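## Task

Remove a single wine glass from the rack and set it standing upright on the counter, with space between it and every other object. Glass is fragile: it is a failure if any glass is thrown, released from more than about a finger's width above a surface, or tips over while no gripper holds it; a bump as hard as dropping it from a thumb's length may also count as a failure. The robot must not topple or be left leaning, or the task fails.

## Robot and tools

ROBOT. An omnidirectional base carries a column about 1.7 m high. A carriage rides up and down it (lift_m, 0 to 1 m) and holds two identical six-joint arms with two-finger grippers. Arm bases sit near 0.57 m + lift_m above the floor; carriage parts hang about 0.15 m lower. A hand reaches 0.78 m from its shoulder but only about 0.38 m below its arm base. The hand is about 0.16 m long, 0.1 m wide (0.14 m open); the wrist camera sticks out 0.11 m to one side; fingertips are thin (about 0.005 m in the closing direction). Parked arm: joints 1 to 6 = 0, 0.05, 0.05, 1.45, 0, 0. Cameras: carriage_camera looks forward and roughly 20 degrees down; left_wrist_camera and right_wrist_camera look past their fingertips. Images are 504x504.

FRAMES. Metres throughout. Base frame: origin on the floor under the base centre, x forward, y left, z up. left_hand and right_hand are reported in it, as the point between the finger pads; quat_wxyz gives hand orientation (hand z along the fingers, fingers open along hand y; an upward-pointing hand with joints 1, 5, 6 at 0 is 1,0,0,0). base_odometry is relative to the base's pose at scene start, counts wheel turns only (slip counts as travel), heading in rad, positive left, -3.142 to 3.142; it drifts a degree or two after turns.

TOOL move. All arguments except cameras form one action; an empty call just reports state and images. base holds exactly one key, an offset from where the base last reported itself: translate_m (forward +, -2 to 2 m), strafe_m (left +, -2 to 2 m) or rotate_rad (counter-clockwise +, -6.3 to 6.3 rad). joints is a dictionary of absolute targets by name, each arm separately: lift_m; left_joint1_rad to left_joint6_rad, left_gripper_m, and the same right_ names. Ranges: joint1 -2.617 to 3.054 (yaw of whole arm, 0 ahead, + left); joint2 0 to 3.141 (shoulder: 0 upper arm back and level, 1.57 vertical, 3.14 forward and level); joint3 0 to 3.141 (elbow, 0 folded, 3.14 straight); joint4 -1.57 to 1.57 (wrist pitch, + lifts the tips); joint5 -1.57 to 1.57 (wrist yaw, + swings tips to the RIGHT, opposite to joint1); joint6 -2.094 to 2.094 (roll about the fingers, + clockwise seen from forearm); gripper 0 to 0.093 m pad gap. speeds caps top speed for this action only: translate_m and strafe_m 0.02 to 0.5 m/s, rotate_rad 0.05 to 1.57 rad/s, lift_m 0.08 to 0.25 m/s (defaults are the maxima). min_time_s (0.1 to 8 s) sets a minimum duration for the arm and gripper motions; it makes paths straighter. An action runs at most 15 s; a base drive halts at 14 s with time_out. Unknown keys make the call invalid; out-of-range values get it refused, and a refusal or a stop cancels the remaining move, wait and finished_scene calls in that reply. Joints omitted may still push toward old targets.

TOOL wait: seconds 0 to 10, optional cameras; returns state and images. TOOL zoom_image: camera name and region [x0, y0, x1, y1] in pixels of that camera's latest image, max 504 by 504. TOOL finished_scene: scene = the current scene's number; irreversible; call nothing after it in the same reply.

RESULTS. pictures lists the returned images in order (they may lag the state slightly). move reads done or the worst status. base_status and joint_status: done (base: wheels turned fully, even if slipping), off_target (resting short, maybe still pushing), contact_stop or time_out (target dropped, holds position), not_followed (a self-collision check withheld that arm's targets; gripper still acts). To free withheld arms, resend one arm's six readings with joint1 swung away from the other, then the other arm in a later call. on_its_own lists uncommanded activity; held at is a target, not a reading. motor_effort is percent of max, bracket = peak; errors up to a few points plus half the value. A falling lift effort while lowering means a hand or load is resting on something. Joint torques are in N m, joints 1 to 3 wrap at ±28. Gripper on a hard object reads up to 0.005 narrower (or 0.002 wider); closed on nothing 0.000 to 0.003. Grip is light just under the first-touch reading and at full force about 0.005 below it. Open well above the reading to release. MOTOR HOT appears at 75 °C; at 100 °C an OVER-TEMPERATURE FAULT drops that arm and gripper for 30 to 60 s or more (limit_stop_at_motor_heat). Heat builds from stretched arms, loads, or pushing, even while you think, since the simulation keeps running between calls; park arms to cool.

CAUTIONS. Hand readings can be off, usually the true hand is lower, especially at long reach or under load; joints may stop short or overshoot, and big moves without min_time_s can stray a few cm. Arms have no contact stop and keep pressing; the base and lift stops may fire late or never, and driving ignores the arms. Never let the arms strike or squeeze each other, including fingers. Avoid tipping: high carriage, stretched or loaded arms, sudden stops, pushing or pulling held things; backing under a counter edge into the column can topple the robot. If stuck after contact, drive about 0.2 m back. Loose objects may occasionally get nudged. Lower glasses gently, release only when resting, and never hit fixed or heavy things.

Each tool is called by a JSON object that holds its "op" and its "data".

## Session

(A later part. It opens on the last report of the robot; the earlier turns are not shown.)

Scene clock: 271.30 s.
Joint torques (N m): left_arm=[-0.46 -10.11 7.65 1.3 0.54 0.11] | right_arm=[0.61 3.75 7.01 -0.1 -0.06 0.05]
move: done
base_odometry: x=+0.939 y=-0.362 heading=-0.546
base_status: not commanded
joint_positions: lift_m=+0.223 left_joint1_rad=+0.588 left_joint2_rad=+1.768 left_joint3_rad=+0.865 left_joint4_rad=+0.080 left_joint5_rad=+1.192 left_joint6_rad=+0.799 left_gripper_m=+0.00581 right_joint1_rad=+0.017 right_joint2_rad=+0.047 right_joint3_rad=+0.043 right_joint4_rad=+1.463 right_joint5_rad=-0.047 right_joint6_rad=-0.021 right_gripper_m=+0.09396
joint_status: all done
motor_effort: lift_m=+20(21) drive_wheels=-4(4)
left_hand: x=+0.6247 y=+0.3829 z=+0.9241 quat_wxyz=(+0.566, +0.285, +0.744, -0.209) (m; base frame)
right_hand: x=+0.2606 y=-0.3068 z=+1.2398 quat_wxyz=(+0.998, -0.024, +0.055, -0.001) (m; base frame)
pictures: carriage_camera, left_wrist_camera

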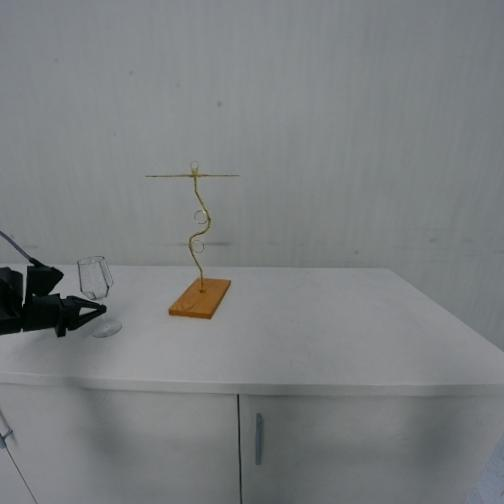

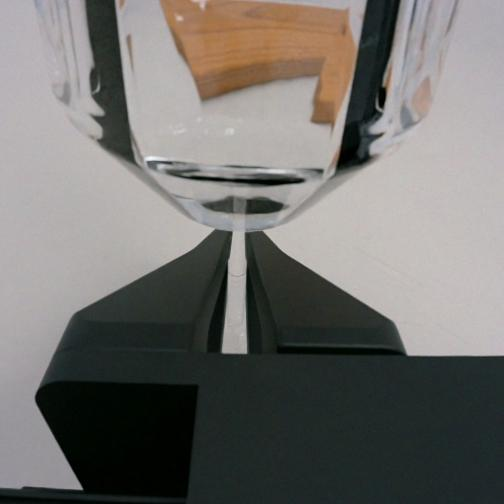

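{"op": "move", "data": {"joints": {"lift_m": 0.2245}, "speeds": {"lift_m": 0.08}, "cameras": []}}

{"op": "move", "data": {"joints": {"left_gripper_m": 0.014}, "min_time_s": 4, "cameras": ["carriage_camera", "left_wrist_camera"]}}

{"op": "zoom_image", "data": {"camera": "carriage_camera", "region": [50, 250, 150, 350]}}

{"op": "zoom_image", "data": {"camera": "left_wrist_camera", "region": [150, 150, 350, 350]}}

Scene clock: 273.33 s.
Joint torques (N m): left_arm=[-0.2 -10.22 7.72 1.28 0.5 0.11] | right_arm=[0.62 3.67 7.13 -0.13 -0.09 0.04]
move: done
base_odometry: x=+0.939 y=-0.362 heading=-0.546
base_status: not commanded
joint_positions: lift_m=+0.224 left_joint1_rad=+0.588 left_joint2_rad=+1.768 left_joint3_rad=+0.865 left_joint4_rad=+0.079 left_joint5_rad=+1.192 left_joint6_rad=+0.799 left_gripper_m=+0.00581 right_joint1_rad=+0.017 right_joint2_rad=+0.047 right_joint3_rad=+0.043 right_joint4_rad=+1.463 right_joint5_rad=-0.047 right_joint6_rad=-0.021 right_gripper_m=+0.09396
joint_status: all done
motor_effort: lift_m=+24(26) drive_wheels=-3(3)
left_hand: x=+0.6246 y=+0.3829 z=+0.9250 quat_wxyz=(+0.566, +0.285, +0.745, -0.209) (m; base frame)
right_hand: x=+0.2606 y=-0.3068 z=+1.2407 quat_wxyz=(+0.998, -0.024, +0.055, -0.001) (m; base frame)
pictures: none
No camera images: "cameras" was empty.

Scene clock: 277.60 s.
Joint torques (N m): left_arm=[-0.28 -10.07 7.47 1.27 0.5 0.09] | right_arm=[0.61 3.74 7.09 -0.13 -0.07 0.04]
move: done
base_odometry: x=+0.939 y=-0.362 heading=-0.546
base_status: not commanded
joint_positions: lift_m=+0.224 left_joint1_rad=+0.588 left_joint2_rad=+1.768 left_joint3_rad=+0.865 left_joint4_rad=+0.080 left_joint5_rad=+1.195 left_joint6_rad=+0.799 left_gripper_m=+0.01392 right_joint1_rad=+0.017 right_joint2_rad=+0.047 right_joint3_rad=+0.043 right_joint4_rad=+1.463 right_joint5_rad=-0.047 right_joint6_rad=-0.021 right_gripper_m=+0.09396
joint_status: all done
motor_effort: lift_m=+24(25) drive_wheels=+1(3)
left_hand: x=+0.6245 y=+0.3826 z=+0.9254 quat_wxyz=(+0.567, +0.285, +0.744, -0.210) (m; base frame)
right_hand: x=+0.2606 y=-0.3068 z=+1.2407 quat_wxyz=(+0.998, -0.024, +0.055, -0.001) (m; base frame)
pictures: carriage_camera, left_wrist_camera

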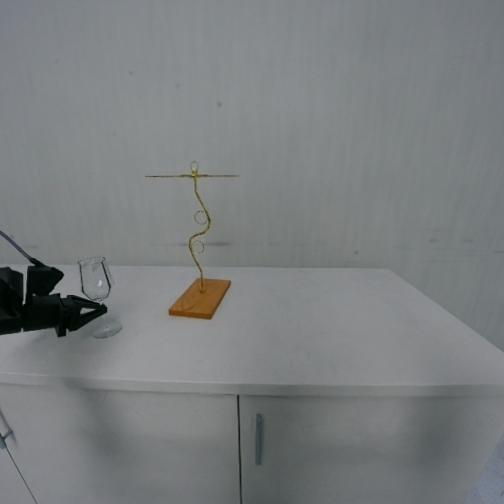

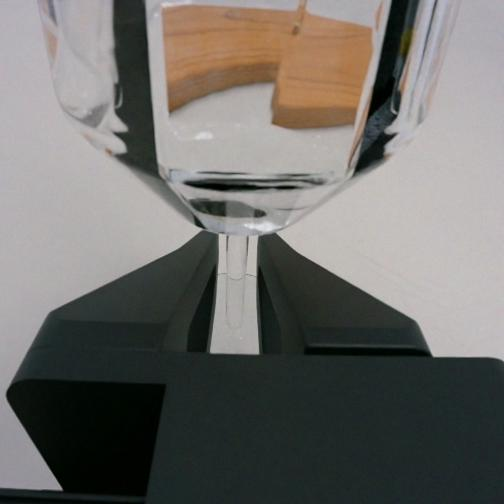

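Scaled by 5.040 from the camera's 504x504 image, which has a finer 720x720 frame.

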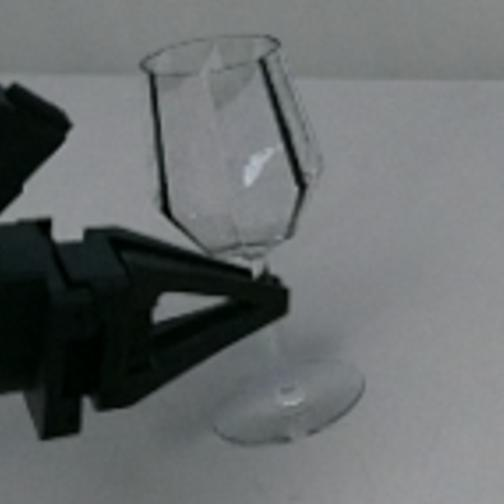

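Scaled by 2.520 from the camera's 504x504 image, which has a finer 720x720 frame.

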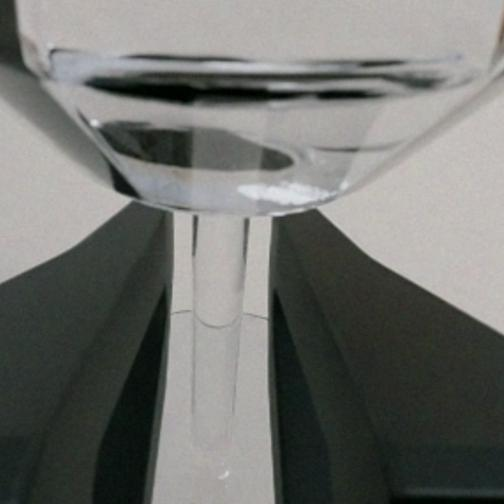

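{"op": "move", "data": {"joints": {"left_gripper_m": 0.08}, "min_time_s": 4, "cameras": ["carriage_camera", "left_wrist_camera"]}}

{"op": "move", "data": {"base": {"translate_m": -0.015}, "speeds": {"translate_m": 0.04}, "cameras": []}}

{"op": "move", "data": {"base": {"strafe_m": 0.026}, "speeds": {"strafe_m": 0.04}, "cameras": ["left_wrist_camera"]}}

Scene clock: 284.03 s.
Joint torques (N m): left_arm=[-0.21 -10.06 7.71 1.31 0.46 0.1] | right_arm=[0.62 3.67 7.04 -0.13 -0.08 0.04]
move: done
base_odometry: x=+0.939 y=-0.362 heading=-0.546
base_status: not commanded
joint_positions: lift_m=+0.224 left_joint1_rad=+0.588 left_joint2_rad=+1.768 left_joint3_rad=+0.865 left_joint4_rad=+0.080 left_joint5_rad=+1.195 left_joint6_rad=+0.799 left_gripper_m=+0.07989 right_joint1_rad=+0.017 right_joint2_rad=+0.047 right_joint3_rad=+0.043 right_joint4_rad=+1.463 right_joint5_rad=-0.047 right_joint6_rad=-0.021 right_gripper_m=+0.09396
joint_status: all done
motor_effort: lift_m=+24(25) drive_wheels=+1(1)
left_hand: x=+0.6245 y=+0.3826 z=+0.9254 quat_wxyz=(+0.567, +0.285, +0.744, -0.210) (m; base frame)
right_hand: x=+0.2606 y=-0.3068 z=+1.2407 quat_wxyz=(+0.998, -0.024, +0.055, -0.001) (m; base frame)
pictures: carriage_camera, left_wrist_camera

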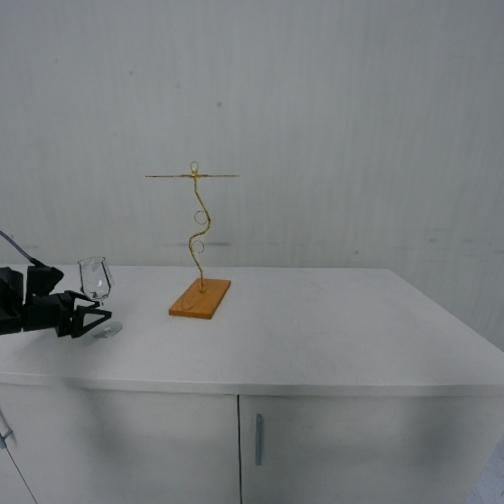

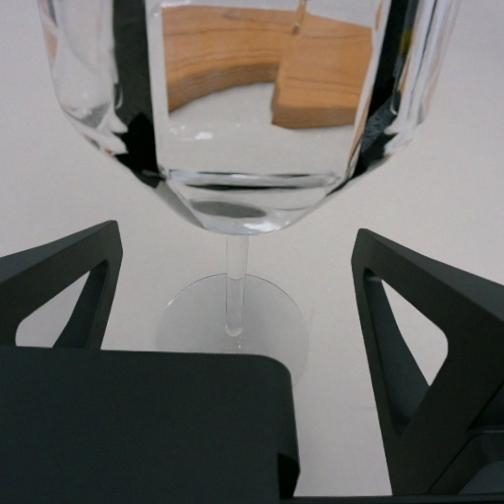

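Scene clock: 285.07 s.
Joint torques (N m): left_arm=[-0.34 -9.99 7.65 1.26 0.49 0.11] | right_arm=[0.59 3.74 7.01 -0.17 -0.08 0.05]
move: done
base_odometry: x=+0.926 y=-0.354 heading=-0.545
base_status: done
joint_positions: lift_m=+0.224 left_joint1_rad=+0.588 left_joint2_rad=+1.768 left_joint3_rad=+0.865 left_joint4_rad=+0.081 left_joint5_rad=+1.197 left_joint6_rad=+0.799 left_gripper_m=+0.07989 right_joint1_rad=+0.017 right_joint2_rad=+0.047 right_joint3_rad=+0.043 right_joint4_rad=+1.464 right_joint5_rad=-0.047 right_joint6_rad=-0.021 right_gripper_m=+0.09396
joint_status: not commanded
motor_effort: lift_m=+25(25) drive_wheels=+0(9)
left_hand: x=+0.6245 y=+0.3824 z=+0.9257 quat_wxyz=(+0.567, +0.286, +0.743, -0.211) (m; base frame)
right_hand: x=+0.2605 y=-0.3068 z=+1.2408 quat_wxyz=(+0.998, -0.024, +0.055, -0.001) (m; base frame)
pictures: none
No camera images: "cameras" was empty.

Scene clock: 286.20 s.
Joint torques (N m): left_arm=[-0.39 -10.19 7.61 1.25 0.42 0.1] | right_arm=[0.58 3.71 7.06 -0.11 -0.06 0.05]
move: done
base_odometry: x=+0.940 y=-0.332 heading=-0.546
base_status: done
joint_positions: lift_m=+0.224 left_joint1_rad=+0.588 left_joint2_rad=+1.768 left_joint3_rad=+0.865 left_joint4_rad=+0.081 left_joint5_rad=+1.198 left_joint6_rad=+0.799 left_gripper_m=+0.07989 right_joint1_rad=+0.017 right_joint2_rad=+0.047 right_joint3_rad=+0.043 right_joint4_rad=+1.464 right_joint5_rad=-0.047 right_joint6_rad=-0.021 right_gripper_m=+0.09396
joint_status: not commanded
motor_effort: lift_m=+25(25) drive_wheels=-3(5)
left_hand: x=+0.6244 y=+0.3825 z=+0.9259 quat_wxyz=(+0.568, +0.286, +0.743, -0.211) (m; base frame)
right_hand: x=+0.2605 y=-0.3068 z=+1.2408 quat_wxyz=(+0.998, -0.024, +0.055, -0.001) (m; base frame)
pictures: left_wrist_camera

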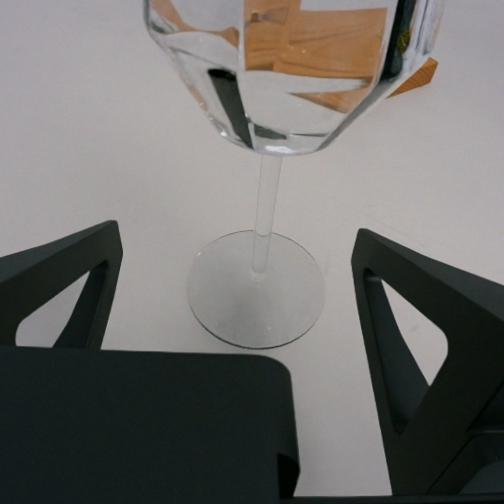

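{"op": "move", "data": {"base": {"translate_m": -0.035}, "speeds": {"translate_m": 0.05}, "cameras": ["left_wrist_camera"]}}

{"op": "move", "data": {"base": {"strafe_m": 0.06}, "speeds": {"strafe_m": 0.05}, "cameras": ["carriage_camera", "left_wrist_camera"]}}

Scene clock: 289.07 s.
Joint torques (N m): left_arm=[-0.29 -10.06 7.54 1.25 0.49 0.12] | right_arm=[0.65 3.73 7.04 -0.09 -0.1 0.05]
move: done
base_odometry: x=+0.910 y=-0.313 heading=-0.546
base_status: done
joint_positions: lift_m=+0.224 left_joint1_rad=+0.588 left_joint2_rad=+1.768 left_joint3_rad=+0.865 left_joint4_rad=+0.082 left_joint5_rad=+1.198 left_joint6_rad=+0.799 left_gripper_m=+0.07990 right_joint1_rad=+0.017 right_joint2_rad=+0.047 right_joint3_rad=+0.043 right_joint4_rad=+1.462 right_joint5_rad=-0.047 right_joint6_rad=-0.021 right_gripper_m=+0.09396
joint_status: not commanded
motor_effort: lift_m=+24(25) drive_wheels=-2(7)
left_hand: x=+0.6245 y=+0.3825 z=+0.9259 quat_wxyz=(+0.568, +0.286, +0.743, -0.210) (m; base frame)
right_hand: x=+0.2608 y=-0.3068 z=+1.2407 quat_wxyz=(+0.998, -0.024, +0.056, -0.001) (m; base frame)
pictures: left_wrist_camera

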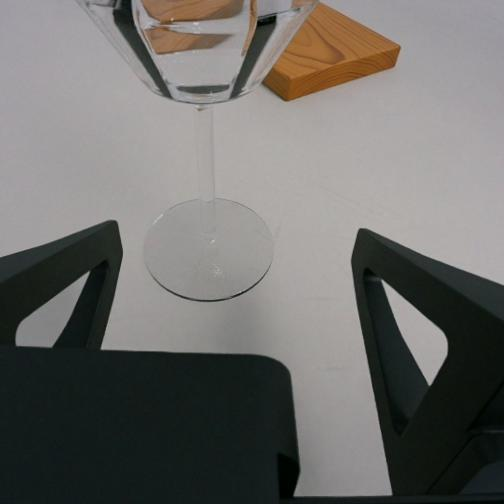

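Scene clock: 290.83 s.
Joint torques (N m): left_arm=[-0.35 -10.09 7.75 1.22 0.48 0.14] | right_arm=[0.62 3.7 7.01 -0.12 -0.1 0.05]
move: done
base_odometry: x=+0.941 y=-0.262 heading=-0.545
base_status: done
joint_positions: lift_m=+0.224 left_joint1_rad=+0.588 left_joint2_rad=+1.768 left_joint3_rad=+0.865 left_joint4_rad=+0.082 left_joint5_rad=+1.198 left_joint6_rad=+0.799 left_gripper_m=+0.07990 right_joint1_rad=+0.017 right_joint2_rad=+0.047 right_joint3_rad=+0.043 right_joint4_rad=+1.462 right_joint5_rad=-0.047 right_joint6_rad=-0.021 right_gripper_m=+0.09396
joint_status: not commanded
motor_effort: lift_m=+24(25) drive_wheels=-3(6)
left_hand: x=+0.6245 y=+0.3827 z=+0.9260 quat_wxyz=(+0.568, +0.286, +0.743, -0.210) (m; base frame)
right_hand: x=+0.2608 y=-0.3068 z=+1.2407 quat_wxyz=(+0.998, -0.024, +0.056, -0.001) (m; base frame)
pictures: carriage_camera, left_wrist_camera

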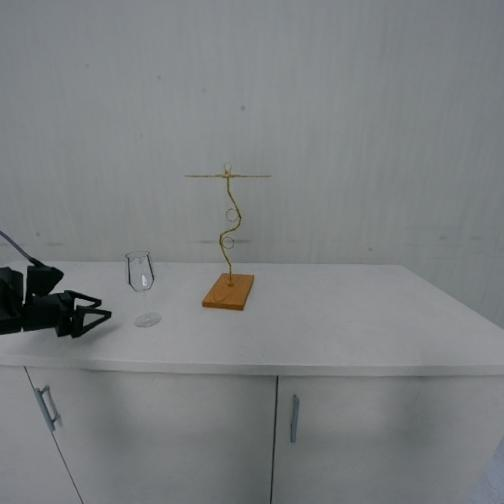

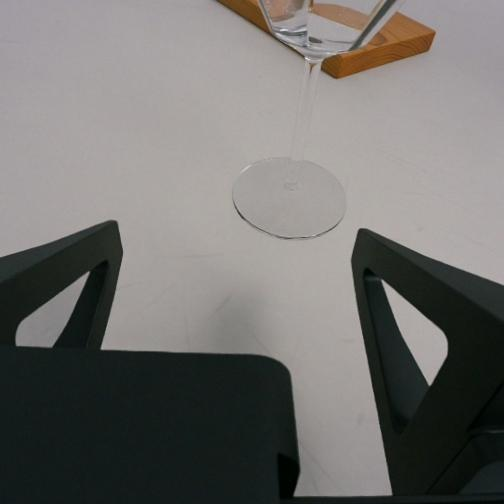

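{"op": "move", "data": {"base": {"translate_m": -0.3}, "speeds": {"translate_m": 0.15}, "cameras": []}}

{"op": "wait", "data": {"seconds": 2, "cameras": ["carriage_camera"]}}

{"op": "zoom_image", "data": {"camera": "carriage_camera", "region": [100, 150, 300, 350]}}

Scene clock: 295.23 s.
Joint torques (N m): left_arm=[-0.25 -10.04 7.61 1.24 0.49 0.12] | right_arm=[0.62 3.77 7.1 -0.1 -0.06 0.05]
move: done
base_odometry: x=+0.685 y=-0.106 heading=-0.545
base_status: done
joint_positions: lift_m=+0.224 left_joint1_rad=+0.588 left_joint2_rad=+1.768 left_joint3_rad=+0.865 left_joint4_rad=+0.083 left_joint5_rad=+1.198 left_joint6_rad=+0.799 left_gripper_m=+0.07990 right_joint1_rad=+0.017 right_joint2_rad=+0.047 right_joint3_rad=+0.043 right_joint4_rad=+1.462 right_joint5_rad=-0.047 right_joint6_rad=-0.021 right_gripper_m=+0.09396
joint_status: not commanded
motor_effort: lift_m=+24(25) drive_wheels=-1(5)
left_hand: x=+0.6245 y=+0.3827 z=+0.9260 quat_wxyz=(+0.568, +0.286, +0.743, -0.210) (m; base frame)
right_hand: x=+0.2608 y=-0.3068 z=+1.2407 quat_wxyz=(+0.998, -0.024, +0.056, -0.001) (m; base frame)
pictures: none
No camera images: "cameras" was empty.

Scene clock: 297.23 s.
Joint torques (N m): left_arm=[-0.43 -10.15 7.68 1.28 0.46 0.09] | right_arm=[0.62 3.77 7.08 -0.12 -0.08 0.05]
base_odometry: x=+0.685 y=-0.106 heading=-0.545
base_status: done
joint_positions: lift_m=+0.224 left_joint1_rad=+0.588 left_joint2_rad=+1.768 left_joint3_rad=+0.865 left_joint4_rad=+0.083 left_joint5_rad=+1.198 left_joint6_rad=+0.799 left_gripper_m=+0.07990 right_joint1_rad=+0.017 right_joint2_rad=+0.047 right_joint3_rad=+0.043 right_joint4_rad=+1.462 right_joint5_rad=-0.047 right_joint6_rad=-0.021 right_gripper_m=+0.09396
joint_status: not commanded
motor_effort: lift_m=+24(25) drive_wheels=-2(5)
left_hand: x=+0.6245 y=+0.3827 z=+0.9260 quat_wxyz=(+0.568, +0.286, +0.743, -0.210) (m; base frame)
right_hand: x=+0.2608 y=-0.3068 z=+1.2407 quat_wxyz=(+0.998, -0.024, +0.056, -0.001) (m; base frame)
wait: 2.00 s; at rest by 0.27 s
pictures: carriage_camera

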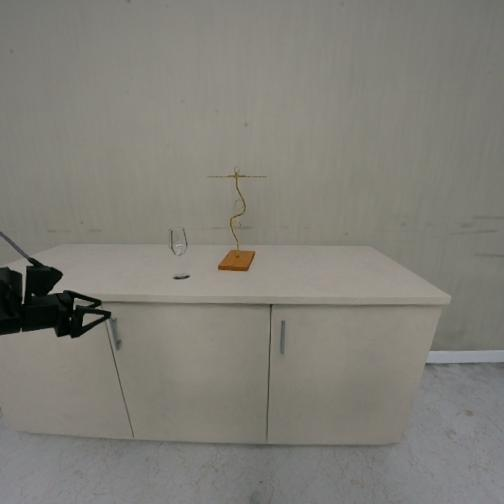

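Scaled by 2.520 from the camera's 504x504 image, which has a finer 720x720 frame.

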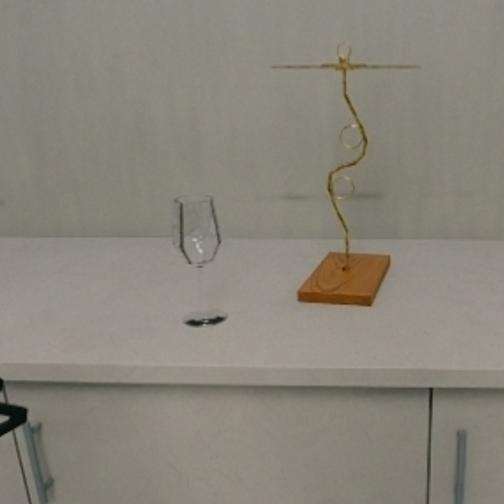

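{"op": "finished_scene", "data": {"scene": 1}}

The scene is finished: the task was done.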